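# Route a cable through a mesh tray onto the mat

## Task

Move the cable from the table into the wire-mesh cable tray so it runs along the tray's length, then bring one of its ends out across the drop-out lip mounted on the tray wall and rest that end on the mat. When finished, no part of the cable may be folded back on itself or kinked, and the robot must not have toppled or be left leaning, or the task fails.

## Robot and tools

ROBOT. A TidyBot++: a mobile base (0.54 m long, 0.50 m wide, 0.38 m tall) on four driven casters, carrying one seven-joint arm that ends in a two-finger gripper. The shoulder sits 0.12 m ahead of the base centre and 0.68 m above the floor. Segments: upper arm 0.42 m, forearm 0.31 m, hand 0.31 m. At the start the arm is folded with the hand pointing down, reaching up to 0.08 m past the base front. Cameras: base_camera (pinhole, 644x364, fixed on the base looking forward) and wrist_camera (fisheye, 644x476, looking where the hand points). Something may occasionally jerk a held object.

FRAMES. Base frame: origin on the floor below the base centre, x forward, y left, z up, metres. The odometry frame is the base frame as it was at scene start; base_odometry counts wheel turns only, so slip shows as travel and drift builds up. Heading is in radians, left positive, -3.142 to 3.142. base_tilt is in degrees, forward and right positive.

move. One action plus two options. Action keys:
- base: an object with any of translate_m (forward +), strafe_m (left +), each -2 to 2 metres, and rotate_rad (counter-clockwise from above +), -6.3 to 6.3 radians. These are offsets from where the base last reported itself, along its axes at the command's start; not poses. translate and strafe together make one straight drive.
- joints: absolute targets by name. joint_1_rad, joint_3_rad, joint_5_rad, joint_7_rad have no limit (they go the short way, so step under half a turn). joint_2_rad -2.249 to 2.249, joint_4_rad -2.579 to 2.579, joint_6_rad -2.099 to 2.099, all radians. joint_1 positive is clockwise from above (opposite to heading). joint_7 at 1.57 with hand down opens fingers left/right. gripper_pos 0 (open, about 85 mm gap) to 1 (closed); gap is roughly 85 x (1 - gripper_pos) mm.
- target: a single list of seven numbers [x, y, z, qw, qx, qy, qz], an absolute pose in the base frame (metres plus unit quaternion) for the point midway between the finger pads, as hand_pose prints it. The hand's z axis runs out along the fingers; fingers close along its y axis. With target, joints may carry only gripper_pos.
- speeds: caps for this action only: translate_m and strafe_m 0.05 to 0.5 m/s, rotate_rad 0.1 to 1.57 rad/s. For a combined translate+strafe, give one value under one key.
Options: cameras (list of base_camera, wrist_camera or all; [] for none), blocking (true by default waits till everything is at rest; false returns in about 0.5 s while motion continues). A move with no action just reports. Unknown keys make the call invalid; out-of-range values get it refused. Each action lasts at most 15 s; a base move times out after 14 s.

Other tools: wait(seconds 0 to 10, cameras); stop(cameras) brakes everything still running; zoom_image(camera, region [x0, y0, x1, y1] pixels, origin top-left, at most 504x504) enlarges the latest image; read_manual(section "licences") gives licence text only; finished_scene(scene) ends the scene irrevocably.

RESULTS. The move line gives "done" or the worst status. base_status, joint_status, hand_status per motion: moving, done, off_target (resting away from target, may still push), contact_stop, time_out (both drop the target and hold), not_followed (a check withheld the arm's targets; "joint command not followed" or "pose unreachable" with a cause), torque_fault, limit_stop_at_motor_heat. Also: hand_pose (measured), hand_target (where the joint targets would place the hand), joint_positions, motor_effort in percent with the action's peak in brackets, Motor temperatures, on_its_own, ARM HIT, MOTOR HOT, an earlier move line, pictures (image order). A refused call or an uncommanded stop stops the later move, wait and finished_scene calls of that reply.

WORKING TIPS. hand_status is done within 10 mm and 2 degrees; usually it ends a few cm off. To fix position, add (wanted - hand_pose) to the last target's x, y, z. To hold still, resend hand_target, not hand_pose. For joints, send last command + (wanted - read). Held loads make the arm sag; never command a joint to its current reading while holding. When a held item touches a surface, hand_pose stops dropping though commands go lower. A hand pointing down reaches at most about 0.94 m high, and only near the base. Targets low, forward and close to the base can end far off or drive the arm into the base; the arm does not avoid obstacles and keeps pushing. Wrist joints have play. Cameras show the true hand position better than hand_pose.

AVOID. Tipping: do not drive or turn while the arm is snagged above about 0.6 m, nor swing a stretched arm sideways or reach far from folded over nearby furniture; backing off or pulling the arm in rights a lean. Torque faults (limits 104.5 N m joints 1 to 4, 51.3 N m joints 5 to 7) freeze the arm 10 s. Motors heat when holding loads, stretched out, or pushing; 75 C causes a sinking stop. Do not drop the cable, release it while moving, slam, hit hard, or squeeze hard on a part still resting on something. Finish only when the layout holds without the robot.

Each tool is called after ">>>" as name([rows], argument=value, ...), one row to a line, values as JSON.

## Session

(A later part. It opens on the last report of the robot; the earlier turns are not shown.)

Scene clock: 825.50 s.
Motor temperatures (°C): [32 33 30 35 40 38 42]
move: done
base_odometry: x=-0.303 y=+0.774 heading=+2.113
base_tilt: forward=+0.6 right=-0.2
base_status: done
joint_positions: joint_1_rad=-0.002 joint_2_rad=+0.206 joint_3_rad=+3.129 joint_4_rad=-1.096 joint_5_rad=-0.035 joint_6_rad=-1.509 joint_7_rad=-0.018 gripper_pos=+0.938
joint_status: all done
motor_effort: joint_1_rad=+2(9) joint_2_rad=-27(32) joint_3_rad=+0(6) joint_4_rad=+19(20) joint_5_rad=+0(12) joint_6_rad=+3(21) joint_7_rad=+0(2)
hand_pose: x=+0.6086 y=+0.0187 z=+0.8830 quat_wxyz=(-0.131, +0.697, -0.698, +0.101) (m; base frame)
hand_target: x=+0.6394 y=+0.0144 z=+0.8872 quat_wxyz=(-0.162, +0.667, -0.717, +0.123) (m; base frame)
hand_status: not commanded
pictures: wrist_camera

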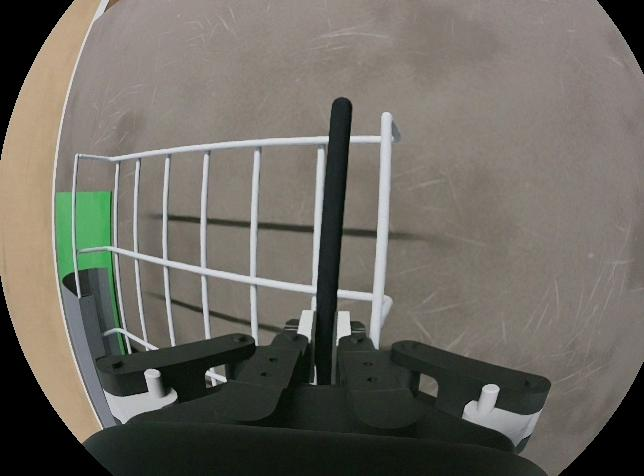

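>>> zoom_image(camera="wrist_camera", region=[250, 80, 502, 380])

>>> zoom_image(camera="wrist_camera", region=[30, 120, 282, 420])

Scaled by 1.680.

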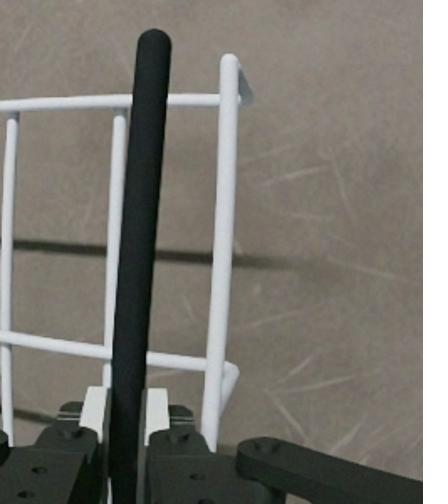

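Scaled by 1.680.

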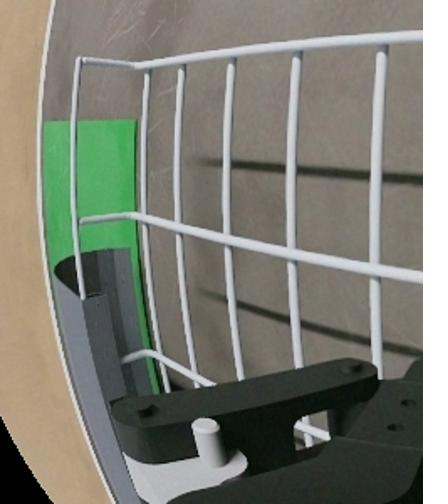

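>>> move(base={"strafe_m": 0.05}, speeds={"strafe_m": 0.1}, joints={"joint_1_rad": 0.0, "joint_2_rad": 0.4505, "joint_3_rad": 3.14, "joint_4_rad": -0.7746, "joint_5_rad": -0.04, "joint_6_rad": -1.35, "joint_7_rad": -0.075}, cameras=["wrist_camera"])

Scene clock: 946.87 s.
Motor temperatures (°C): [32 33 30 35 40 38 42]
move: done
base_odometry: x=-0.346 y=+0.749 heading=+2.113
base_tilt: forward=+0.6 right=-0.2
base_status: done
joint_positions: joint_1_rad=-0.003 joint_2_rad=+0.436 joint_3_rad=+3.130 joint_4_rad=-0.786 joint_5_rad=-0.035 joint_6_rad=-1.440 joint_7_rad=-0.019 gripper_pos=+0.938
joint_status: all done
motor_effort: joint_1_rad=+2(5) joint_2_rad=-36(38) joint_3_rad=+0(2) joint_4_rad=+19(20) joint_5_rad=+1(2) joint_6_rad=+5(5) joint_7_rad=+0(1)
hand_pose: x=+0.7354 y=+0.0193 z=+0.8944 quat_wxyz=(-0.184, +0.686, -0.688, +0.151) (m; base frame)
hand_target: x=+0.7649 y=+0.0143 z=+0.9047 quat_wxyz=(-0.219, +0.654, -0.703, +0.175) (m; base frame)
hand_status: not commanded
pictures: wrist_camera

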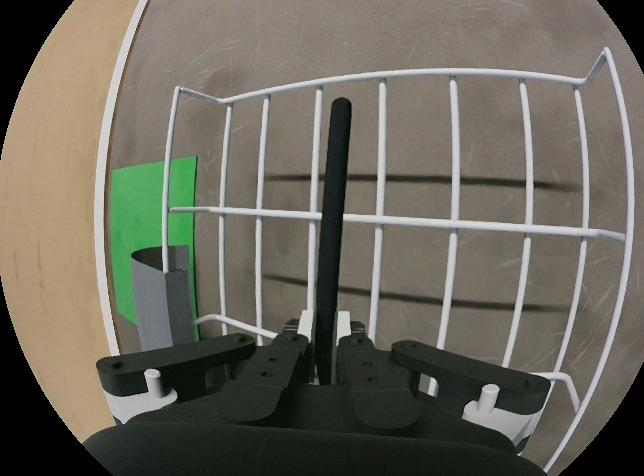

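>>> move(joints={"joint_1_rad": 0.0, "joint_2_rad": 0.568, "joint_3_rad": 3.14, "joint_4_rad": -0.6485, "joint_5_rad": -0.04, "joint_6_rad": -1.658, "joint_7_rad": -0.075}, cameras=["wrist_camera"])

Scene clock: 991.03 s.
Motor temperatures (°C): [32 34 30 35 40 38 42]
move: done
base_odometry: x=-0.346 y=+0.749 heading=+2.113
base_tilt: forward=+0.6 right=-0.2
base_status: not commanded
joint_positions: joint_1_rad=-0.003 joint_2_rad=+0.554 joint_3_rad=+3.130 joint_4_rad=-0.656 joint_5_rad=-0.035 joint_6_rad=-1.591 joint_7_rad=-0.019 gripper_pos=+0.938
joint_status: all done
motor_effort: joint_1_rad=+2(3) joint_2_rad=-39(42) joint_3_rad=+0(1) joint_4_rad=+19(21) joint_5_rad=+1(2) joint_6_rad=+4(5) joint_7_rad=+1(1)
hand_pose: x=+0.7382 y=+0.0190 z=+0.8574 quat_wxyz=(-0.136, +0.696, -0.697, +0.103) (m; base frame)
hand_target: x=+0.7222 y=+0.0144 z=+0.8456 quat_wxyz=(-0.111, +0.678, -0.723, +0.076) (m; base frame)
hand_status: not commanded
pictures: wrist_camera

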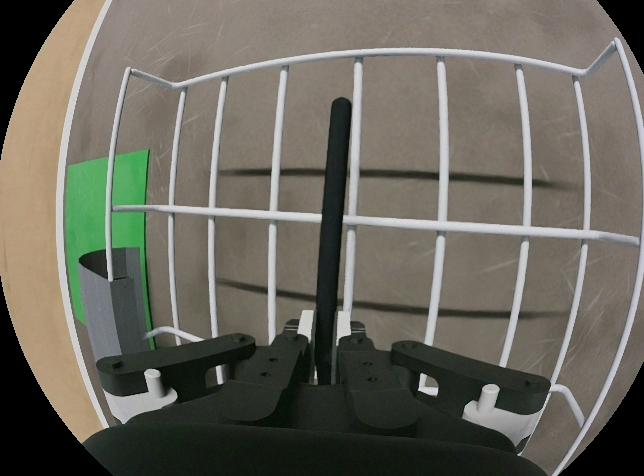

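>>> move(joints={"joint_1_rad": 0.0, "joint_2_rad": 0.53, "joint_3_rad": 3.14, "joint_4_rad": -0.714, "joint_5_rad": -0.04, "joint_6_rad": -1.482, "joint_7_rad": -0.075}, cameras=["wrist_camera"])

Scene clock: 1007.87 s.
Motor temperatures (°C): [32 34 30 35 40 38 41]
move: done
base_odometry: x=-0.346 y=+0.749 heading=+2.113
base_tilt: forward=+0.6 right=-0.2
base_status: not commanded
joint_positions: joint_1_rad=-0.003 joint_2_rad=+0.529 joint_3_rad=+3.130 joint_4_rad=-0.702 joint_5_rad=-0.035 joint_6_rad=-1.530 joint_7_rad=-0.019 gripper_pos=+0.938
joint_status: all done
motor_effort: joint_1_rad=+1(4) joint_2_rad=-39(40) joint_3_rad=-1(2) joint_4_rad=+18(19) joint_5_rad=-1(1) joint_6_rad=+3(4) joint_7_rad=+0(2)
hand_pose: x=+0.7430 y=+0.0192 z=+0.8616 quat_wxyz=(-0.150, +0.693, -0.695, +0.117) (m; base frame)
hand_target: x=+0.7550 y=+0.0145 z=+0.8612 quat_wxyz=(-0.165, +0.667, -0.715, +0.125) (m; base frame)
hand_status: not commanded
pictures: wrist_camera

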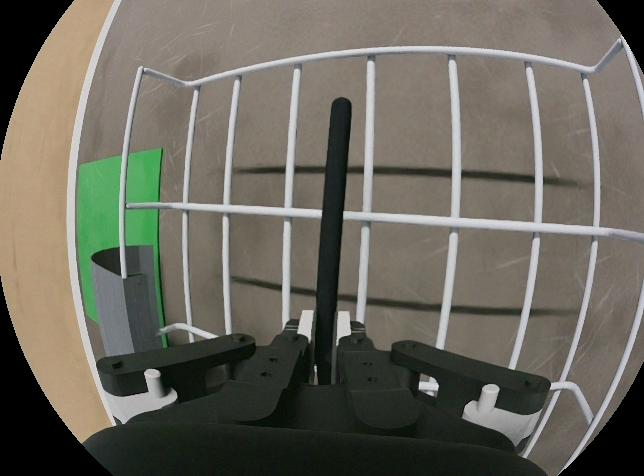

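>>> move(joints={"joint_2_rad": 0.565}, cameras=["wrist_camera"])

Scene clock: 1017.83 s.
Motor temperatures (°C): [32 34 30 35 40 38 41]
move: done
base_odometry: x=-0.346 y=+0.749 heading=+2.113
base_tilt: forward=+0.6 right=-0.2
base_status: not commanded
joint_positions: joint_1_rad=-0.003 joint_2_rad=+0.545 joint_3_rad=+3.130 joint_4_rad=-0.702 joint_5_rad=-0.035 joint_6_rad=-1.530 joint_7_rad=-0.019 gripper_pos=+0.938
joint_status: all done
motor_effort: joint_1_rad=+2(3) joint_2_rad=-39(41) joint_3_rad=+0(1) joint_4_rad=+18(19) joint_5_rad=+0(1) joint_6_rad=+4(4) joint_7_rad=+0(1)
hand_pose: x=+0.7458 y=+0.0192 z=+0.8512 quat_wxyz=(-0.144, +0.694, -0.696, +0.112) (m; base frame)
hand_target: x=+0.7609 y=+0.0145 z=+0.8389 quat_wxyz=(-0.153, +0.670, -0.718, +0.114) (m; base frame)
hand_status: not commanded
pictures: wrist_camera

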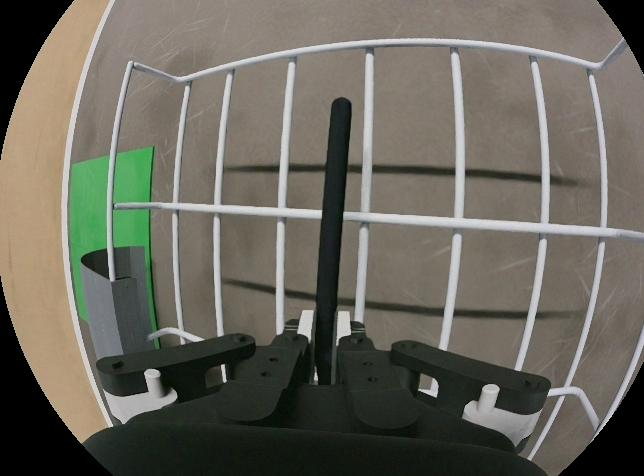

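>>> move(joints={"joint_2_rad": 0.578}, cameras=[])

>>> move(joints={"joint_2_rad": 0.586}, cameras=["wrist_camera"])

Scene clock: 1023.40 s.
Motor temperatures (°C): [32 34 30 35 40 38 41]
move: done
base_odometry: x=-0.346 y=+0.749 heading=+2.113
base_tilt: forward=+0.6 right=-0.2
base_status: not commanded
joint_positions: joint_1_rad=-0.003 joint_2_rad=+0.553 joint_3_rad=+3.130 joint_4_rad=-0.702 joint_5_rad=-0.035 joint_6_rad=-1.530 joint_7_rad=-0.019 gripper_pos=+0.938
joint_status: all done
motor_effort: joint_1_rad=+3(3) joint_2_rad=-39(40) joint_3_rad=+0(0) joint_4_rad=+18(19) joint_5_rad=+1(1) joint_6_rad=+3(4) joint_7_rad=+0(1)
hand_pose: x=+0.7472 y=+0.0192 z=+0.8459 quat_wxyz=(-0.141, +0.695, -0.697, +0.109) (m; base frame)
hand_target: x=+0.7629 y=+0.0145 z=+0.8305 quat_wxyz=(-0.148, +0.670, -0.719, +0.109) (m; base frame)
hand_status: not commanded
pictures: none
No camera images: "cameras" was empty.

Scene clock: 1023.93 s.
Motor temperatures (°C): [32 34 30 35 40 38 41]
move: done
base_odometry: x=-0.346 y=+0.749 heading=+2.113
base_tilt: forward=+0.6 right=-0.2
base_status: not commanded
joint_positions: joint_1_rad=-0.003 joint_2_rad=+0.560 joint_3_rad=+3.130 joint_4_rad=-0.702 joint_5_rad=-0.035 joint_6_rad=-1.530 joint_7_rad=-0.019 gripper_pos=+0.938
joint_status: all done
motor_effort: joint_1_rad=+3(3) joint_2_rad=-39(40) joint_3_rad=+0(0) joint_4_rad=+18(19) joint_5_rad=+0(1) joint_6_rad=+3(4) joint_7_rad=+0(1)
hand_pose: x=+0.7482 y=+0.0192 z=+0.8418 quat_wxyz=(-0.139, +0.695, -0.697, +0.106) (m; base frame)
hand_target: x=+0.7640 y=+0.0145 z=+0.8253 quat_wxyz=(-0.145, +0.671, -0.720, +0.107) (m; base frame)
hand_status: not commanded
pictures: wrist_camera

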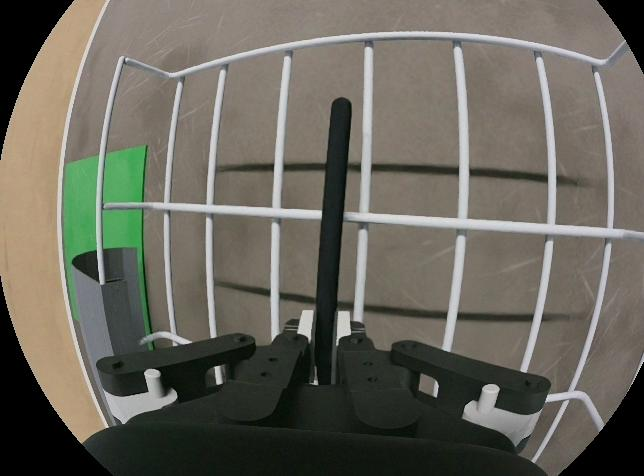

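>>> zoom_image(camera="wrist_camera", region=[230, 80, 450, 390])

Scaled by 1.626.

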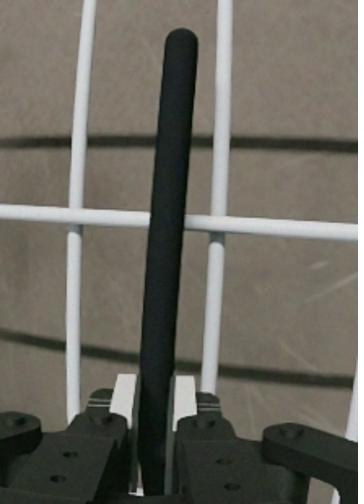

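>>> move(joints={"joint_2_rad": 0.594}, cameras=[])

>>> move(joints={"joint_2_rad": 0.601}, cameras=["wrist_camera"])

Scene clock: 1036.03 s.
Motor temperatures (°C): [32 34 30 35 40 38 41]
move: done
base_odometry: x=-0.346 y=+0.749 heading=+2.113
base_tilt: forward=+0.6 right=-0.2
base_status: not commanded
joint_positions: joint_1_rad=-0.003 joint_2_rad=+0.567 joint_3_rad=+3.130 joint_4_rad=-0.702 joint_5_rad=-0.035 joint_6_rad=-1.530 joint_7_rad=-0.019 gripper_pos=+0.938
joint_status: all done
motor_effort: joint_1_rad=+3(3) joint_2_rad=-39(40) joint_3_rad=+0(1) joint_4_rad=+19(19) joint_5_rad=+1(1) joint_6_rad=+3(4) joint_7_rad=+0(2)
hand_pose: x=+0.7494 y=+0.0192 z=+0.8370 quat_wxyz=(-0.137, +0.695, -0.698, +0.104) (m; base frame)
hand_target: x=+0.7652 y=+0.0145 z=+0.8202 quat_wxyz=(-0.142, +0.671, -0.720, +0.104) (m; base frame)
hand_status: not commanded
pictures: none
No camera images: "cameras" was empty.

Scene clock: 1036.53 s.
Motor temperatures (°C): [32 34 30 35 40 38 41]
move: done
base_odometry: x=-0.346 y=+0.749 heading=+2.113
base_tilt: forward=+0.6 right=-0.2
base_status: not commanded
joint_positions: joint_1_rad=-0.003 joint_2_rad=+0.572 joint_3_rad=+3.130 joint_4_rad=-0.702 joint_5_rad=-0.035 joint_6_rad=-1.530 joint_7_rad=-0.019 gripper_pos=+0.938
joint_status: all done
motor_effort: joint_1_rad=+3(3) joint_2_rad=-39(40) joint_3_rad=+0(0) joint_4_rad=+19(19) joint_5_rad=+1(1) joint_6_rad=+3(4) joint_7_rad=+0(1)
hand_pose: x=+0.7502 y=+0.0192 z=+0.8338 quat_wxyz=(-0.135, +0.696, -0.698, +0.102) (m; base frame)
hand_target: x=+0.7661 y=+0.0145 z=+0.8157 quat_wxyz=(-0.140, +0.672, -0.721, +0.102) (m; base frame)
hand_status: not commanded
pictures: wrist_camera

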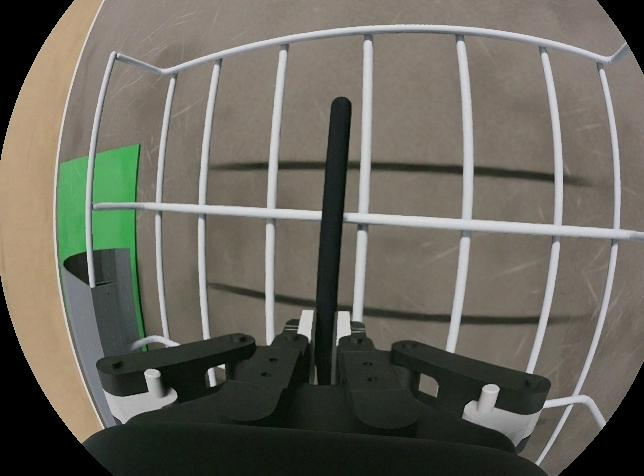

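>>> move(joints={"joint_2_rad": 0.609}, cameras=[])

>>> move(joints={"joint_2_rad": 0.617}, cameras=["wrist_camera"])

Scene clock: 1042.40 s.
Motor temperatures (°C): [32 34 30 35 40 38 41]
move: done
base_odometry: x=-0.346 y=+0.749 heading=+2.113
base_tilt: forward=+0.6 right=-0.2
base_status: not commanded
joint_positions: joint_1_rad=-0.003 joint_2_rad=+0.576 joint_3_rad=+3.130 joint_4_rad=-0.702 joint_5_rad=-0.035 joint_6_rad=-1.530 joint_7_rad=-0.019 gripper_pos=+0.938
joint_status: all done
motor_effort: joint_1_rad=+3(4) joint_2_rad=-38(39) joint_3_rad=+0(1) joint_4_rad=+18(18) joint_5_rad=+1(2) joint_6_rad=+3(3) joint_7_rad=+0(1)
hand_pose: x=+0.7508 y=+0.0192 z=+0.8315 quat_wxyz=(-0.134, +0.696, -0.698, +0.101) (m; base frame)
hand_target: x=+0.7672 y=+0.0145 z=+0.8105 quat_wxyz=(-0.137, +0.672, -0.721, +0.099) (m; base frame)
hand_status: not commanded
pictures: none
No camera images: "cameras" was empty.

Scene clock: 1042.90 s.
Motor temperatures (°C): [32 34 30 35 40 38 41]
move: done
base_odometry: x=-0.346 y=+0.749 heading=+2.113
base_tilt: forward=+0.6 right=-0.2
base_status: not commanded
joint_positions: joint_1_rad=-0.003 joint_2_rad=+0.580 joint_3_rad=+3.130 joint_4_rad=-0.702 joint_5_rad=-0.035 joint_6_rad=-1.530 joint_7_rad=-0.019 gripper_pos=+0.938
joint_status: all done
motor_effort: joint_1_rad=+4(4) joint_2_rad=-37(39) joint_3_rad=+1(1) joint_4_rad=+17(18) joint_5_rad=+2(2) joint_6_rad=+3(3) joint_7_rad=+0(1)
hand_pose: x=+0.7513 y=+0.0193 z=+0.8290 quat_wxyz=(-0.132, +0.696, -0.699, +0.099) (m; base frame)
hand_target: x=+0.7682 y=+0.0145 z=+0.8053 quat_wxyz=(-0.134, +0.672, -0.722, +0.096) (m; base frame)
hand_status: not commanded
pictures: wrist_camera

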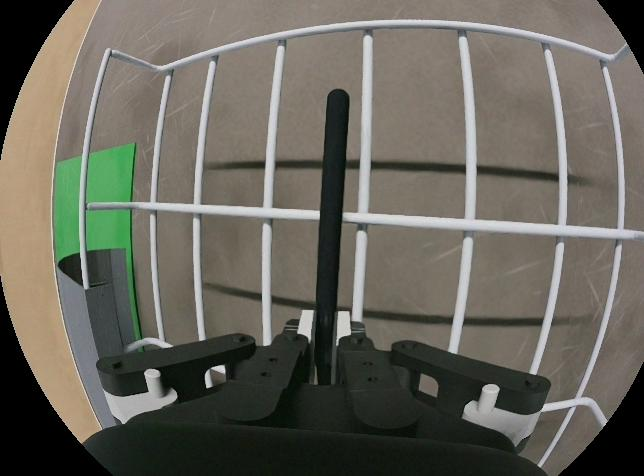

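>>> move(joints={"gripper_pos": 0.87}, cameras=["wrist_camera"])

Scene clock: 1062.37 s.
Motor temperatures (°C): [32 34 30 35 40 38 41]
move: done
base_odometry: x=-0.346 y=+0.749 heading=+2.113
base_tilt: forward=+0.6 right=-0.2
base_status: not commanded
joint_positions: joint_1_rad=-0.003 joint_2_rad=+0.584 joint_3_rad=+3.130 joint_4_rad=-0.702 joint_5_rad=-0.035 joint_6_rad=-1.530 joint_7_rad=-0.020 gripper_pos=+0.870
joint_status: all done
motor_effort: joint_1_rad=+2(4) joint_2_rad=-38(39) joint_3_rad=+0(1) joint_4_rad=+18(18) joint_5_rad=+1(3) joint_6_rad=+3(4) joint_7_rad=+1(1)
hand_pose: x=+0.7519 y=+0.0191 z=+0.8264 quat_wxyz=(-0.131, +0.696, -0.699, +0.098) (m; base frame)
hand_target: x=+0.7682 y=+0.0145 z=+0.8053 quat_wxyz=(-0.134, +0.672, -0.722, +0.096) (m; base frame)
hand_status: not commanded
pictures: wrist_camera

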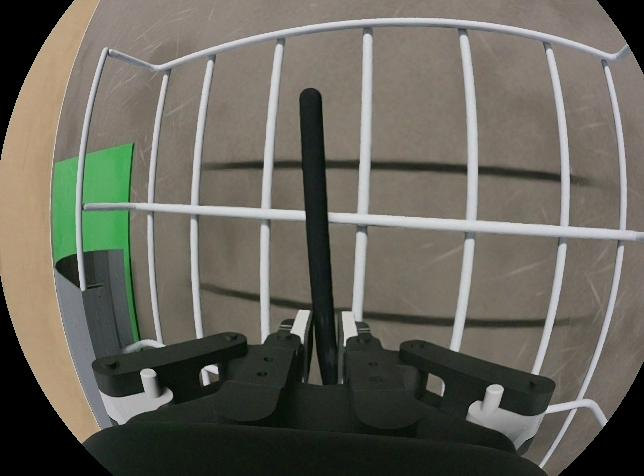

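>>> move(joints={"joint_2_rad": 0.562}, cameras=[])

>>> move(joints={"gripper_pos": 0.7}, cameras=["wrist_camera"])

Scene clock: 1068.13 s.
Motor temperatures (°C): [32 34 30 35 40 38 41]
move: done
base_odometry: x=-0.346 y=+0.749 heading=+2.113
base_tilt: forward=+0.6 right=-0.2
base_status: not commanded
joint_positions: joint_1_rad=-0.003 joint_2_rad=+0.559 joint_3_rad=+3.130 joint_4_rad=-0.702 joint_5_rad=-0.035 joint_6_rad=-1.530 joint_7_rad=-0.020 gripper_pos=+0.870
joint_status: all done
motor_effort: joint_1_rad=+1(3) joint_2_rad=-40(42) joint_3_rad=-1(1) joint_4_rad=+19(19) joint_5_rad=+0(1) joint_6_rad=+3(3) joint_7_rad=+0(1)
hand_pose: x=+0.7481 y=+0.0191 z=+0.8423 quat_wxyz=(-0.140, +0.695, -0.697, +0.107) (m; base frame)
hand_target: x=+0.7604 y=+0.0145 z=+0.8408 quat_wxyz=(-0.154, +0.669, -0.718, +0.115) (m; base frame)
hand_status: not commanded
pictures: none
No camera images: "cameras" was empty.

Scene clock: 1068.73 s.
Motor temperatures (°C): [32 34 30 35 40 38 41]
move: done
base_odometry: x=-0.346 y=+0.749 heading=+2.113
base_tilt: forward=+0.6 right=-0.2
base_status: not commanded
joint_positions: joint_1_rad=-0.003 joint_2_rad=+0.559 joint_3_rad=+3.130 joint_4_rad=-0.702 joint_5_rad=-0.035 joint_6_rad=-1.530 joint_7_rad=-0.020 gripper_pos=+0.700
joint_status: all done
motor_effort: joint_1_rad=+1(2) joint_2_rad=-39(40) joint_3_rad=-1(1) joint_4_rad=+18(19) joint_5_rad=+0(1) joint_6_rad=+2(3) joint_7_rad=+0(1)
hand_pose: x=+0.7481 y=+0.0191 z=+0.8423 quat_wxyz=(-0.140, +0.695, -0.697, +0.107) (m; base frame)
hand_target: x=+0.7604 y=+0.0145 z=+0.8408 quat_wxyz=(-0.154, +0.669, -0.718, +0.115) (m; base frame)
hand_status: not commanded
pictures: wrist_camera

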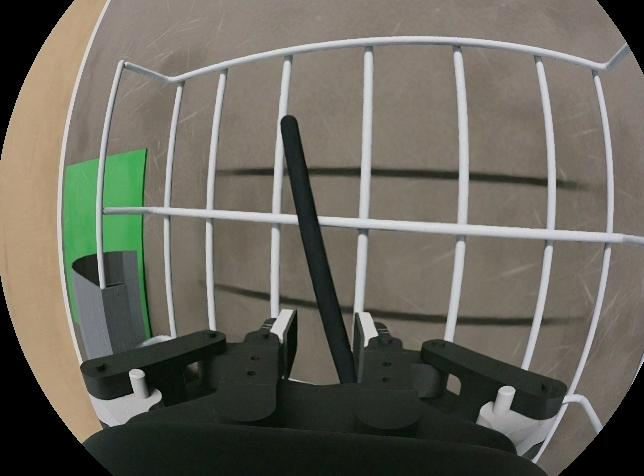

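>>> move(joints={"joint_1_rad": 0.0, "joint_2_rad": 0.39, "joint_3_rad": 3.14, "joint_4_rad": -0.81, "joint_5_rad": -0.04, "joint_6_rad": -1.39, "joint_7_rad": -0.075}, cameras=["wrist_camera"])

Scene clock: 1089.30 s.
Motor temperatures (°C): [32 34 30 35 39 38 41]
move: done
base_odometry: x=-0.346 y=+0.749 heading=+2.113
base_tilt: forward=+0.6 right=-0.2
base_status: not commanded
joint_positions: joint_1_rad=-0.003 joint_2_rad=+0.376 joint_3_rad=+3.130 joint_4_rad=-0.792 joint_5_rad=-0.035 joint_6_rad=-1.472 joint_7_rad=-0.020 gripper_pos=+0.700
joint_status: all done
motor_effort: joint_1_rad=+1(2) joint_2_rad=-34(43) joint_3_rad=-1(2) joint_4_rad=+19(21) joint_5_rad=+0(1) joint_6_rad=+4(4) joint_7_rad=+0(2)
hand_pose: x=+0.7119 y=+0.0191 z=+0.9240 quat_wxyz=(-0.192, +0.684, -0.685, +0.159) (m; base frame)
hand_target: x=+0.7350 y=+0.0144 z=+0.9200 quat_wxyz=(-0.213, +0.656, -0.704, +0.170) (m; base frame)
hand_status: not commanded
pictures: wrist_camera

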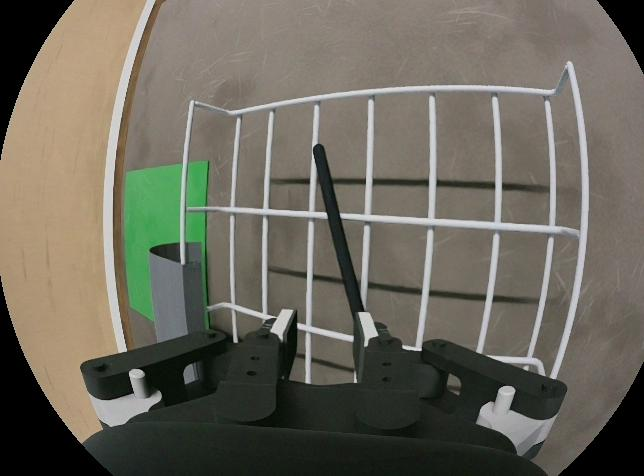

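>>> move(base={"strafe_m": 0.58}, speeds={"strafe_m": 0.35}, joints={"joint_1_rad": 0.0, "joint_2_rad": 0.09, "joint_3_rad": 3.14, "joint_4_rad": -1.03, "joint_5_rad": -0.04, "joint_6_rad": -1.85, "joint_7_rad": -0.075, "gripper_pos": 0.6}, cameras=["wrist_camera"])

Scene clock: 1106.00 s.
Motor temperatures (°C): [32 34 30 35 39 38 41]
move: done
base_odometry: x=-0.843 y=+0.449 heading=+2.113
base_tilt: forward=+0.6 right=-0.2
base_status: done
joint_positions: joint_1_rad=+0.002 joint_2_rad=+0.080 joint_3_rad=+3.131 joint_4_rad=-1.011 joint_5_rad=-0.035 joint_6_rad=-1.773 joint_7_rad=-0.020 gripper_pos=+0.600
joint_status: all done
motor_effort: joint_1_rad=+2(3) joint_2_rad=-21(36) joint_3_rad=+0(3) joint_4_rad=+17(21) joint_5_rad=+0(1) joint_6_rad=+2(5) joint_7_rad=+0(2)
hand_pose: x=+0.5164 y=+0.0154 z=+0.9470 quat_wxyz=(-0.111, +0.701, -0.700, +0.084) (m; base frame)
hand_target: x=+0.4928 y=+0.0139 z=+0.9313 quat_wxyz=(-0.076, +0.683, -0.725, +0.044) (m; base frame)
hand_status: not commanded
pictures: wrist_camera

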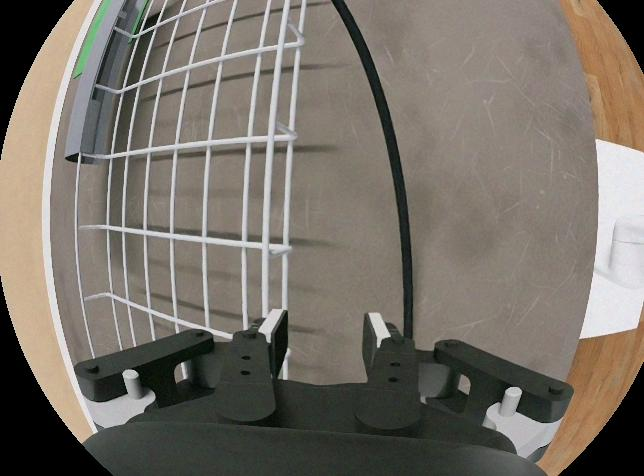

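>>> move(joints={"joint_1_rad": 0.0, "joint_2_rad": 0.147, "joint_3_rad": 3.14, "joint_4_rad": -1.408, "joint_5_rad": -0.04, "joint_6_rad": -1.536, "joint_7_rad": -0.075, "gripper_pos": 0.6}, cameras=["wrist_camera"])

Scene clock: 1140.40 s.
Motor temperatures (°C): [32 34 30 35 39 38 41]
move: done
base_odometry: x=-0.843 y=+0.449 heading=+2.113
base_tilt: forward=+0.6 right=-0.2
base_status: not commanded
joint_positions: joint_1_rad=+0.002 joint_2_rad=+0.134 joint_3_rad=+3.131 joint_4_rad=-1.391 joint_5_rad=-0.035 joint_6_rad=-1.615 joint_7_rad=-0.020 gripper_pos=+0.600
joint_status: all done
motor_effort: joint_1_rad=+2(2) joint_2_rad=-23(26) joint_3_rad=-1(2) joint_4_rad=+17(19) joint_5_rad=+0(1) joint_6_rad=+0(3) joint_7_rad=+0(2)
hand_pose: x=+0.4895 y=+0.0154 z=+0.8020 quat_wxyz=(-0.013, +0.704, -0.710, -0.013) (m; base frame)
hand_target: x=+0.5107 y=+0.0144 z=+0.7924 quat_wxyz=(-0.032, +0.680, -0.732, +0.002) (m; base frame)
hand_status: not commanded
pictures: wrist_camera

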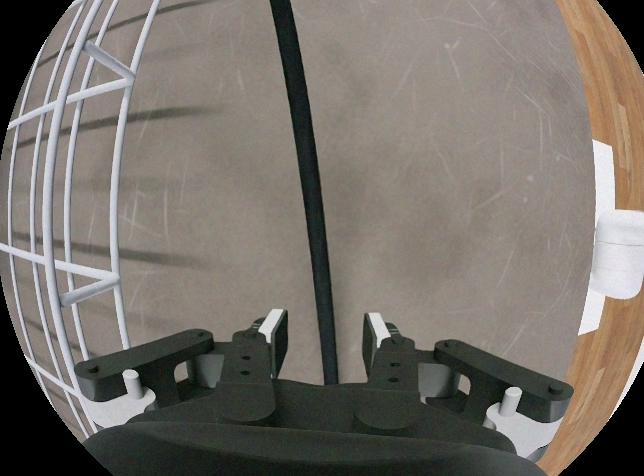

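>>> move(joints={"joint_4_rad": -1.575, "joint_6_rad": -1.372}, cameras=["wrist_camera"])

Scene clock: 1154.43 s.
Motor temperatures (°C): [32 34 30 35 39 38 41]
move: done
base_odometry: x=-0.843 y=+0.449 heading=+2.113
base_tilt: forward=+0.6 right=-0.2
base_status: not commanded
joint_positions: joint_1_rad=+0.002 joint_2_rad=+0.135 joint_3_rad=+3.131 joint_4_rad=-1.559 joint_5_rad=-0.035 joint_6_rad=-1.452 joint_7_rad=-0.020 gripper_pos=+0.600
joint_status: all done
motor_effort: joint_1_rad=+2(2) joint_2_rad=-23(24) joint_3_rad=-1(1) joint_4_rad=+17(18) joint_5_rad=+0(1) joint_6_rad=+0(1) joint_7_rad=+1(1)
hand_pose: x=+0.4860 y=+0.0154 z=+0.7492 quat_wxyz=(-0.011, +0.702, -0.712, -0.014) (m; base frame)
hand_target: x=+0.5062 y=+0.0141 z=+0.7400 quat_wxyz=(-0.031, +0.678, -0.735, +0.002) (m; base frame)
hand_status: not commanded
pictures: wrist_camera

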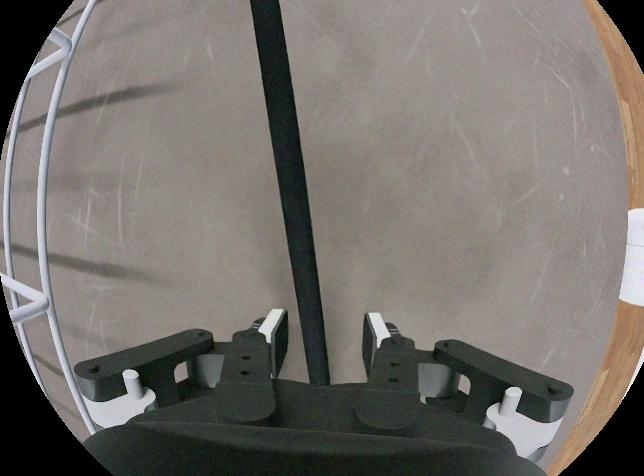

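>>> move(joints={"gripper_pos": 0.93}, cameras=[])

>>> move(joints={"gripper_pos": 0.96}, cameras=["wrist_camera"])

Scene clock: 1163.17 s.
Motor temperatures (°C): [32 34 30 34 39 38 41]
move: done
base_odometry: x=-0.843 y=+0.449 heading=+2.113
base_tilt: forward=+0.6 right=-0.2
base_status: not commanded
joint_positions: joint_1_rad=+0.002 joint_2_rad=+0.135 joint_3_rad=+3.131 joint_4_rad=-1.559 joint_5_rad=-0.035 joint_6_rad=-1.450 joint_7_rad=-0.020 gripper_pos=+0.914
joint_status: all done
motor_effort: joint_1_rad=+1(2) joint_2_rad=-23(23) joint_3_rad=-1(1) joint_4_rad=+17(17) joint_5_rad=+0(0) joint_6_rad=+0(1) joint_7_rad=+0(1)
hand_pose: x=+0.4868 y=+0.0154 z=+0.7492 quat_wxyz=(-0.012, +0.702, -0.712, -0.014) (m; base frame)
hand_target: x=+0.5062 y=+0.0141 z=+0.7400 quat_wxyz=(-0.031, +0.678, -0.735, +0.002) (m; base frame)
hand_status: not commanded
pictures: none
No camera images: "cameras" was empty.

Scene clock: 1163.57 s.
Motor temperatures (°C): [32 34 30 34 39 38 41]
move: off_target
base_odometry: x=-0.843 y=+0.449 heading=+2.113
base_tilt: forward=+0.6 right=-0.2
base_status: not commanded
joint_positions: joint_1_rad=+0.002 joint_2_rad=+0.135 joint_3_rad=+3.131 joint_4_rad=-1.559 joint_5_rad=-0.035 joint_6_rad=-1.449 joint_7_rad=-0.020 gripper_pos=+0.926
joint_status: gripper_pos off_target (ended at +0.926, target +0.960)
motor_effort: joint_1_rad=+1(2) joint_2_rad=-23(23) joint_3_rad=-1(1) joint_4_rad=+17(17) joint_5_rad=+0(1) joint_6_rad=+0(0) joint_7_rad=+1(1)
hand_pose: x=+0.4868 y=+0.0154 z=+0.7492 quat_wxyz=(-0.012, +0.702, -0.712, -0.014) (m; base frame)
hand_target: x=+0.5062 y=+0.0141 z=+0.7400 quat_wxyz=(-0.031, +0.678, -0.735, +0.002) (m; base frame)
hand_status: not commanded
pictures: wrist_camera

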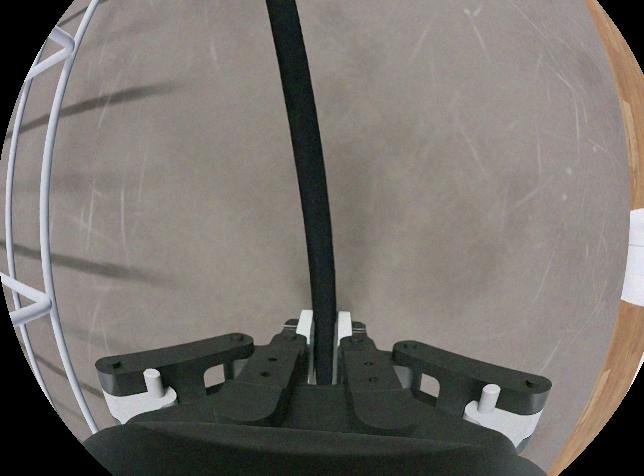

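>>> move(joints={"joint_1_rad": 0.0, "joint_2_rad": 0.034, "joint_3_rad": 3.14, "joint_4_rad": -1.10, "joint_5_rad": -0.04, "joint_6_rad": -1.917, "joint_7_rad": -0.075}, cameras=["wrist_camera"])

Scene clock: 1191.50 s.
Motor temperatures (°C): [32 34 30 34 39 38 41]
move: done
base_odometry: x=-0.843 y=+0.449 heading=+2.113
base_tilt: forward=+0.6 right=-0.3
base_status: not commanded
joint_positions: joint_1_rad=+0.002 joint_2_rad=+0.038 joint_3_rad=+3.131 joint_4_rad=-1.109 joint_5_rad=-0.035 joint_6_rad=-1.835 joint_7_rad=-0.020 gripper_pos=+0.926
joint_status: all done
motor_effort: joint_1_rad=+2(3) joint_2_rad=-19(26) joint_3_rad=+0(1) joint_4_rad=+17(20) joint_5_rad=+1(1) joint_6_rad=+1(2) joint_7_rad=+0(1)
hand_pose: x=+0.4705 y=+0.0150 z=+0.9244 quat_wxyz=(-0.069, +0.705, -0.704, +0.043) (m; base frame)
hand_target: x=+0.4462 y=+0.0136 z=+0.9255 quat_wxyz=(-0.046, +0.685, -0.727, +0.017) (m; base frame)
hand_status: not commanded
pictures: wrist_camera

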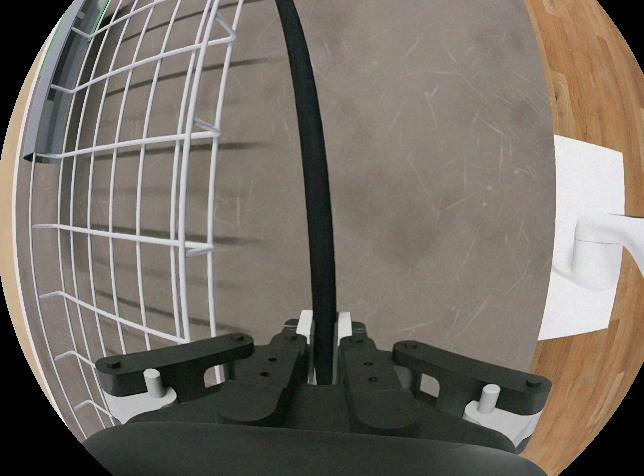

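>>> move(joints={"joint_1_rad": 0.0, "joint_2_rad": 0.215, "joint_3_rad": 3.14, "joint_4_rad": -0.96, "joint_5_rad": -0.04, "joint_6_rad": -1.5235, "joint_7_rad": -0.075}, cameras=["wrist_camera"])

Scene clock: 1197.80 s.
Motor temperatures (°C): [32 34 30 34 39 38 41]
move: done
base_odometry: x=-0.843 y=+0.449 heading=+2.113
base_tilt: forward=+0.6 right=-0.2
base_status: not commanded
joint_positions: joint_1_rad=+0.002 joint_2_rad=+0.213 joint_3_rad=+3.131 joint_4_rad=-0.972 joint_5_rad=-0.035 joint_6_rad=-1.605 joint_7_rad=-0.020 gripper_pos=+0.926
joint_status: all done
motor_effort: joint_1_rad=+2(2) joint_2_rad=-27(30) joint_3_rad=+0(2) joint_4_rad=+19(19) joint_5_rad=+1(1) joint_6_rad=+3(4) joint_7_rad=+0(2)
hand_pose: x=+0.6061 y=+0.0160 z=+0.9194 quat_wxyz=(-0.138, +0.695, -0.697, +0.109) (m; base frame)
hand_target: x=+0.6322 y=+0.0145 z=+0.9331 quat_wxyz=(-0.175, +0.666, -0.712, +0.135) (m; base frame)
hand_status: not commanded
pictures: wrist_camera

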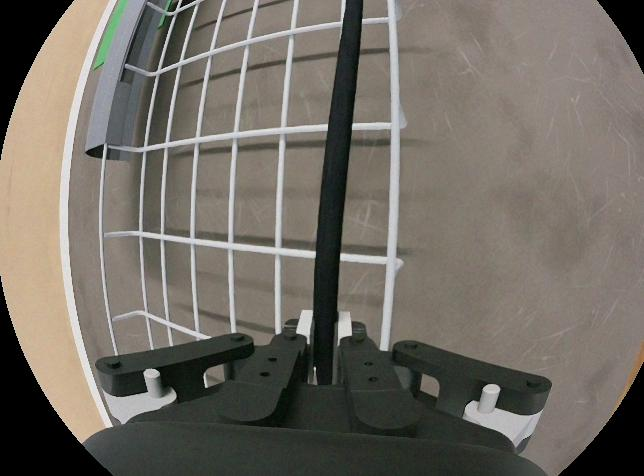

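>>> move(joints={"joint_1_rad": 0.0, "joint_2_rad": 0.39, "joint_3_rad": 3.14, "joint_4_rad": -0.805, "joint_5_rad": -0.04, "joint_6_rad": -1.28, "joint_7_rad": -0.075}, cameras=["wrist_camera"])

Scene clock: 1204.53 s.
Motor temperatures (°C): [32 34 30 34 39 38 41]
move: done
base_odometry: x=-0.843 y=+0.449 heading=+2.113
base_tilt: forward=+0.6 right=-0.2
base_status: not commanded
joint_positions: joint_1_rad=+0.002 joint_2_rad=+0.384 joint_3_rad=+3.131 joint_4_rad=-0.815 joint_5_rad=-0.035 joint_6_rad=-1.372 joint_7_rad=-0.020 gripper_pos=+0.926
joint_status: all done
motor_effort: joint_1_rad=+2(3) joint_2_rad=-35(38) joint_3_rad=+0(1) joint_4_rad=+21(21) joint_5_rad=+1(2) joint_6_rad=+5(6) joint_7_rad=+0(1)
hand_pose: x=+0.7373 y=+0.0162 z=+0.9242 quat_wxyz=(-0.215, +0.675, -0.682, +0.182) (m; base frame)
hand_target: x=+0.7637 y=+0.0141 z=+0.9419 quat_wxyz=(-0.254, +0.644, -0.692, +0.207) (m; base frame)
hand_status: not commanded
pictures: wrist_camera

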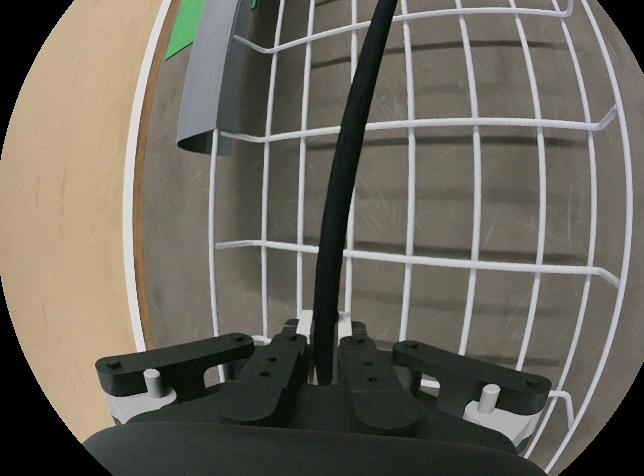

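>>> move(base={"strafe_m": 0.06}, speeds={"strafe_m": 0.15}, joints={"joint_1_rad": 0.0, "joint_2_rad": 0.5235, "joint_3_rad": 3.14, "joint_4_rad": -0.805, "joint_5_rad": -0.04, "joint_6_rad": -1.505, "joint_7_rad": -0.075}, cameras=["wrist_camera"])

Scene clock: 1220.93 s.
Motor temperatures (°C): [32 34 30 35 39 38 41]
move: done
base_odometry: x=-0.895 y=+0.418 heading=+2.114
base_tilt: forward=+0.6 right=-0.2
base_status: done
joint_positions: joint_1_rad=+0.000 joint_2_rad=+0.516 joint_3_rad=+3.132 joint_4_rad=-0.805 joint_5_rad=-0.035 joint_6_rad=-1.445 joint_7_rad=-0.020 gripper_pos=+0.926
joint_status: all done
motor_effort: joint_1_rad=+1(4) joint_2_rad=-39(43) joint_3_rad=-1(3) joint_4_rad=+19(21) joint_5_rad=+0(2) joint_6_rad=+3(6) joint_7_rad=+0(2)
hand_pose: x=+0.7453 y=+0.0171 z=+0.8362 quat_wxyz=(-0.148, +0.691, -0.698, +0.116) (m; base frame)
hand_target: x=+0.7288 y=+0.0145 z=+0.8253 quat_wxyz=(-0.126, +0.674, -0.723, +0.089) (m; base frame)
hand_status: not commanded
pictures: wrist_camera

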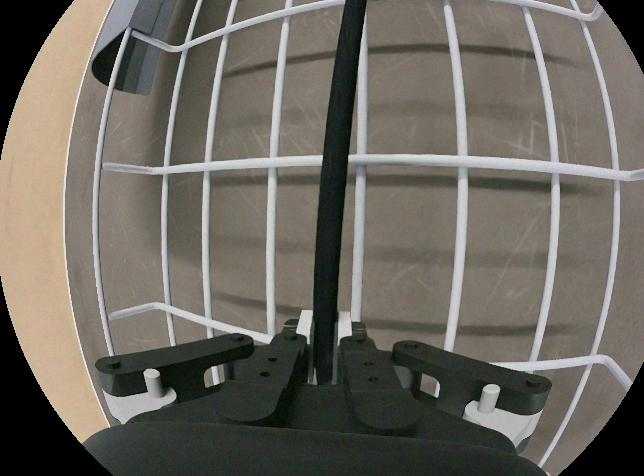

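>>> move(joints={"joint_2_rad": 0.534}, cameras=[])

>>> move(joints={"gripper_pos": 0.86}, cameras=["wrist_camera"])

Scene clock: 1227.20 s.
Motor temperatures (°C): [32 34 30 35 39 38 41]
move: done
base_odometry: x=-0.895 y=+0.418 heading=+2.114
base_tilt: forward=+0.6 right=-0.2
base_status: not commanded
joint_positions: joint_1_rad=+0.000 joint_2_rad=+0.518 joint_3_rad=+3.132 joint_4_rad=-0.805 joint_5_rad=-0.035 joint_6_rad=-1.445 joint_7_rad=-0.020 gripper_pos=+0.926
joint_status: all done
motor_effort: joint_1_rad=+1(3) joint_2_rad=-38(40) joint_3_rad=-1(1) joint_4_rad=+19(20) joint_5_rad=+0(1) joint_6_rad=+3(3) joint_7_rad=+1(1)
hand_pose: x=+0.7454 y=+0.0171 z=+0.8355 quat_wxyz=(-0.147, +0.691, -0.698, +0.115) (m; base frame)
hand_target: x=+0.7303 y=+0.0145 z=+0.8189 quat_wxyz=(-0.123, +0.674, -0.723, +0.086) (m; base frame)
hand_status: not commanded
pictures: none
No camera images: "cameras" was empty.

Scene clock: 1227.73 s.
Motor temperatures (°C): [32 34 30 35 39 38 41]
move: done
base_odometry: x=-0.895 y=+0.418 heading=+2.114
base_tilt: forward=+0.6 right=-0.2
base_status: not commanded
joint_positions: joint_1_rad=+0.000 joint_2_rad=+0.518 joint_3_rad=+3.132 joint_4_rad=-0.805 joint_5_rad=-0.035 joint_6_rad=-1.445 joint_7_rad=-0.020 gripper_pos=+0.860
joint_status: all done
motor_effort: joint_1_rad=+2(2) joint_2_rad=-38(39) joint_3_rad=-1(1) joint_4_rad=+19(19) joint_5_rad=+0(1) joint_6_rad=+3(3) joint_7_rad=+1(1)
hand_pose: x=+0.7454 y=+0.0171 z=+0.8355 quat_wxyz=(-0.147, +0.691, -0.698, +0.115) (m; base frame)
hand_target: x=+0.7303 y=+0.0145 z=+0.8189 quat_wxyz=(-0.123, +0.674, -0.723, +0.086) (m; base frame)
hand_status: not commanded
pictures: wrist_camera

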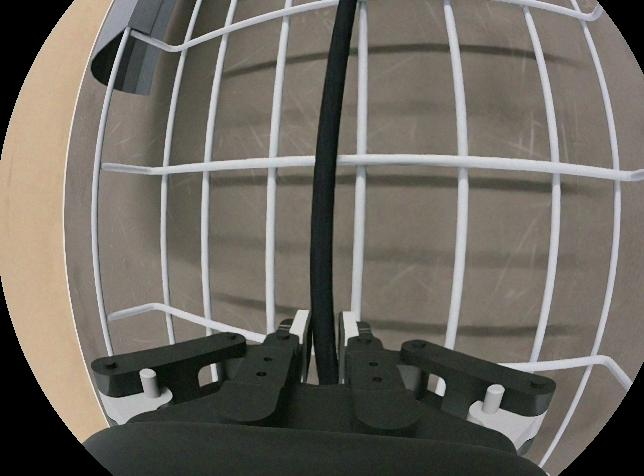

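>>> move(joints={"joint_2_rad": 0.498}, cameras=[])

>>> move(joints={"gripper_pos": 0.68}, cameras=["wrist_camera"])

Scene clock: 1234.63 s.
Motor temperatures (°C): [32 34 30 35 39 38 41]
move: done
base_odometry: x=-0.895 y=+0.418 heading=+2.114
base_tilt: forward=+0.6 right=-0.2
base_status: not commanded
joint_positions: joint_1_rad=+0.000 joint_2_rad=+0.495 joint_3_rad=+3.132 joint_4_rad=-0.805 joint_5_rad=-0.035 joint_6_rad=-1.445 joint_7_rad=-0.020 gripper_pos=+0.860
joint_status: all done
motor_effort: joint_1_rad=+1(2) joint_2_rad=-38(41) joint_3_rad=-1(2) joint_4_rad=+19(20) joint_5_rad=-1(1) joint_6_rad=+3(3) joint_7_rad=+0(1)
hand_pose: x=+0.7418 y=+0.0171 z=+0.8497 quat_wxyz=(-0.155, +0.690, -0.696, +0.123) (m; base frame)
hand_target: x=+0.7250 y=+0.0145 z=+0.8408 quat_wxyz=(-0.136, +0.672, -0.721, +0.098) (m; base frame)
hand_status: not commanded
pictures: none
No camera images: "cameras" was empty.

Scene clock: 1235.23 s.
Motor temperatures (°C): [32 34 30 35 39 38 41]
move: done
base_odometry: x=-0.895 y=+0.418 heading=+2.114
base_tilt: forward=+0.6 right=-0.2
base_status: not commanded
joint_positions: joint_1_rad=+0.000 joint_2_rad=+0.495 joint_3_rad=+3.132 joint_4_rad=-0.805 joint_5_rad=-0.035 joint_6_rad=-1.445 joint_7_rad=-0.020 gripper_pos=+0.680
joint_status: all done
motor_effort: joint_1_rad=+2(2) joint_2_rad=-38(38) joint_3_rad=-1(1) joint_4_rad=+19(19) joint_5_rad=+0(1) joint_6_rad=+3(4) joint_7_rad=+0(1)
hand_pose: x=+0.7418 y=+0.0171 z=+0.8497 quat_wxyz=(-0.155, +0.690, -0.696, +0.123) (m; base frame)
hand_target: x=+0.7250 y=+0.0145 z=+0.8408 quat_wxyz=(-0.136, +0.672, -0.721, +0.098) (m; base frame)
hand_status: not commanded
pictures: wrist_camera

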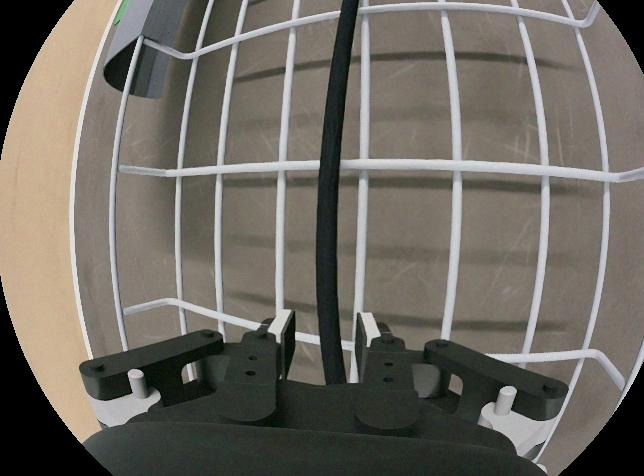

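>>> move(joints={"joint_1_rad": 0.0, "joint_2_rad": 0.365, "joint_3_rad": 3.14, "joint_4_rad": -0.805, "joint_5_rad": -0.04, "joint_6_rad": -1.35, "joint_7_rad": -0.075}, cameras=["wrist_camera"])

Scene clock: 1242.57 s.
Motor temperatures (°C): [32 34 30 35 39 38 41]
move: done
base_odometry: x=-0.895 y=+0.418 heading=+2.114
base_tilt: forward=+0.6 right=-0.2
base_status: not commanded
joint_positions: joint_1_rad=+0.000 joint_2_rad=+0.351 joint_3_rad=+3.132 joint_4_rad=-0.800 joint_5_rad=-0.035 joint_6_rad=-1.413 joint_7_rad=-0.020 gripper_pos=+0.680
joint_status: all done
motor_effort: joint_1_rad=+1(2) joint_2_rad=-33(41) joint_3_rad=-1(2) joint_4_rad=+19(21) joint_5_rad=+0(1) joint_6_rad=+4(5) joint_7_rad=+0(1)
hand_pose: x=+0.7204 y=+0.0171 z=+0.9443 quat_wxyz=(-0.217, +0.676, -0.680, +0.185) (m; base frame)
hand_target: x=+0.7398 y=+0.0143 z=+0.9447 quat_wxyz=(-0.238, +0.649, -0.696, +0.193) (m; base frame)
hand_status: not commanded
pictures: wrist_camera

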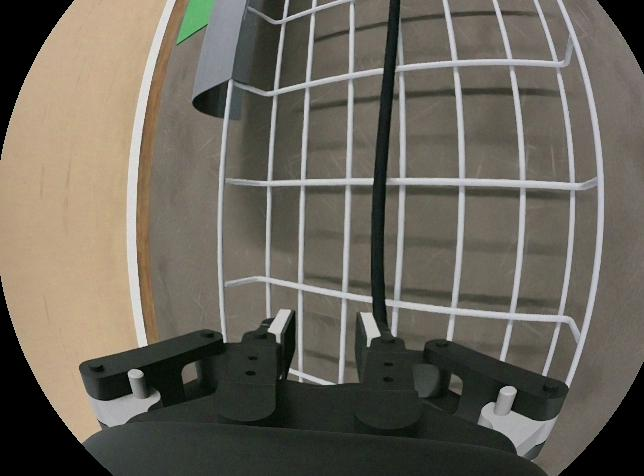

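>>> move(base={"strafe_m": 0.61}, speeds={"strafe_m": 0.35}, joints={"joint_1_rad": 0.0, "joint_2_rad": 0.05, "joint_3_rad": 3.14, "joint_4_rad": -1.06, "joint_5_rad": -0.04, "joint_6_rad": -1.87, "joint_7_rad": -0.075, "gripper_pos": 0.6}, cameras=["wrist_camera"])

Scene clock: 1250.43 s.
Motor temperatures (°C): [32 34 30 35 39 38 41]
move: done
base_odometry: x=-1.417 y=+0.103 heading=+2.114
base_tilt: forward=+0.6 right=-0.2
base_status: done
joint_positions: joint_1_rad=+0.002 joint_2_rad=+0.041 joint_3_rad=+3.132 joint_4_rad=-1.041 joint_5_rad=-0.035 joint_6_rad=-1.793 joint_7_rad=-0.020 gripper_pos=+0.600
joint_status: all done
motor_effort: joint_1_rad=+2(3) joint_2_rad=-19(35) joint_3_rad=-1(2) joint_4_rad=+16(20) joint_5_rad=+0(2) joint_6_rad=+2(5) joint_7_rad=+0(2)
hand_pose: x=+0.4955 y=+0.0148 z=+0.9497 quat_wxyz=(-0.107, +0.701, -0.701, +0.081) (m; base frame)
hand_target: x=+0.4715 y=+0.0138 z=+0.9348 quat_wxyz=(-0.072, +0.684, -0.725, +0.041) (m; base frame)
hand_status: not commanded
pictures: wrist_camera

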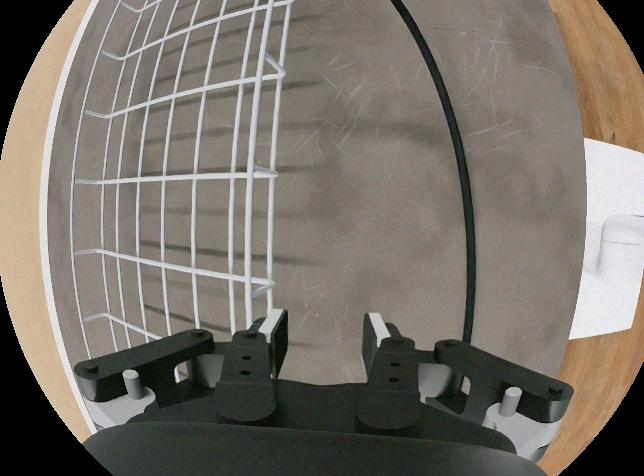

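>>> move(joints={"joint_1_rad": 0.0, "joint_2_rad": -0.102, "joint_3_rad": 3.14, "joint_4_rad": -1.644, "joint_5_rad": -0.04, "joint_6_rad": -1.53, "joint_7_rad": -0.075, "gripper_pos": 0.6}, cameras=["wrist_camera"])

Scene clock: 1272.50 s.
Motor temperatures (°C): [32 34 30 35 39 38 41]
move: done
base_odometry: x=-1.417 y=+0.103 heading=+2.114
base_tilt: forward=+0.6 right=-0.2
base_status: not commanded
joint_positions: joint_1_rad=+0.002 joint_2_rad=-0.092 joint_3_rad=+3.132 joint_4_rad=-1.626 joint_5_rad=-0.035 joint_6_rad=-1.610 joint_7_rad=-0.020 gripper_pos=+0.600
joint_status: all done
motor_effort: joint_1_rad=+1(3) joint_2_rad=-14(20) joint_3_rad=+0(1) joint_4_rad=+17(19) joint_5_rad=+0(1) joint_6_rad=+0(2) joint_7_rad=+0(1)
hand_pose: x=+0.3935 y=+0.0145 z=+0.8012 quat_wxyz=(-0.011, +0.703, -0.711, -0.013) (m; base frame)
hand_target: x=+0.4120 y=+0.0143 z=+0.7992 quat_wxyz=(-0.039, +0.680, -0.732, +0.009) (m; base frame)
hand_status: not commanded
pictures: wrist_camera

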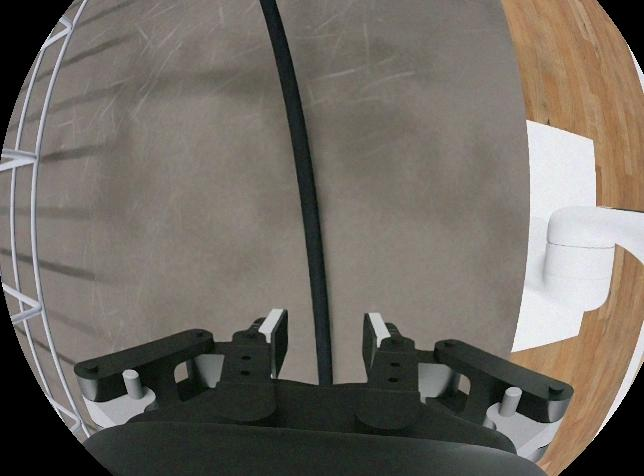

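>>> move(joints={"joint_4_rad": -1.805, "joint_6_rad": -1.368}, cameras=["wrist_camera"])

Scene clock: 1281.07 s.
Motor temperatures (°C): [32 34 30 34 39 38 41]
move: done
base_odometry: x=-1.417 y=+0.103 heading=+2.114
base_tilt: forward=+0.6 right=-0.2
base_status: not commanded
joint_positions: joint_1_rad=+0.002 joint_2_rad=-0.094 joint_3_rad=+3.132 joint_4_rad=-1.789 joint_5_rad=-0.035 joint_6_rad=-1.448 joint_7_rad=-0.020 gripper_pos=+0.600
joint_status: all done
motor_effort: joint_1_rad=+1(2) joint_2_rad=-14(15) joint_3_rad=+0(1) joint_4_rad=+17(19) joint_5_rad=+0(1) joint_6_rad=+0(1) joint_7_rad=+0(1)
hand_pose: x=+0.3909 y=+0.0144 z=+0.7508 quat_wxyz=(-0.012, +0.701, -0.713, -0.012) (m; base frame)
hand_target: x=+0.4097 y=+0.0140 z=+0.7487 quat_wxyz=(-0.039, +0.678, -0.734, +0.010) (m; base frame)
hand_status: not commanded
pictures: wrist_camera

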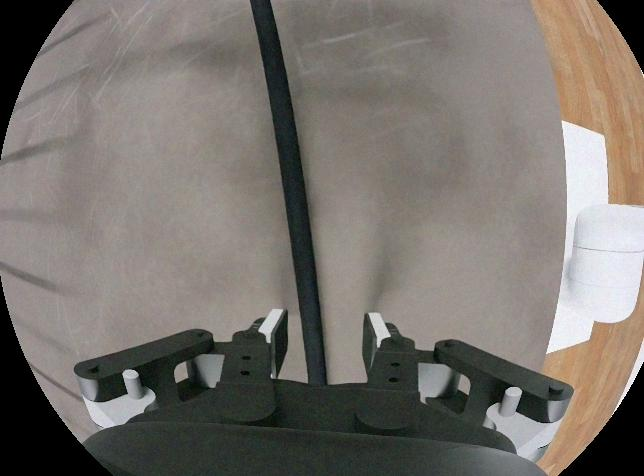

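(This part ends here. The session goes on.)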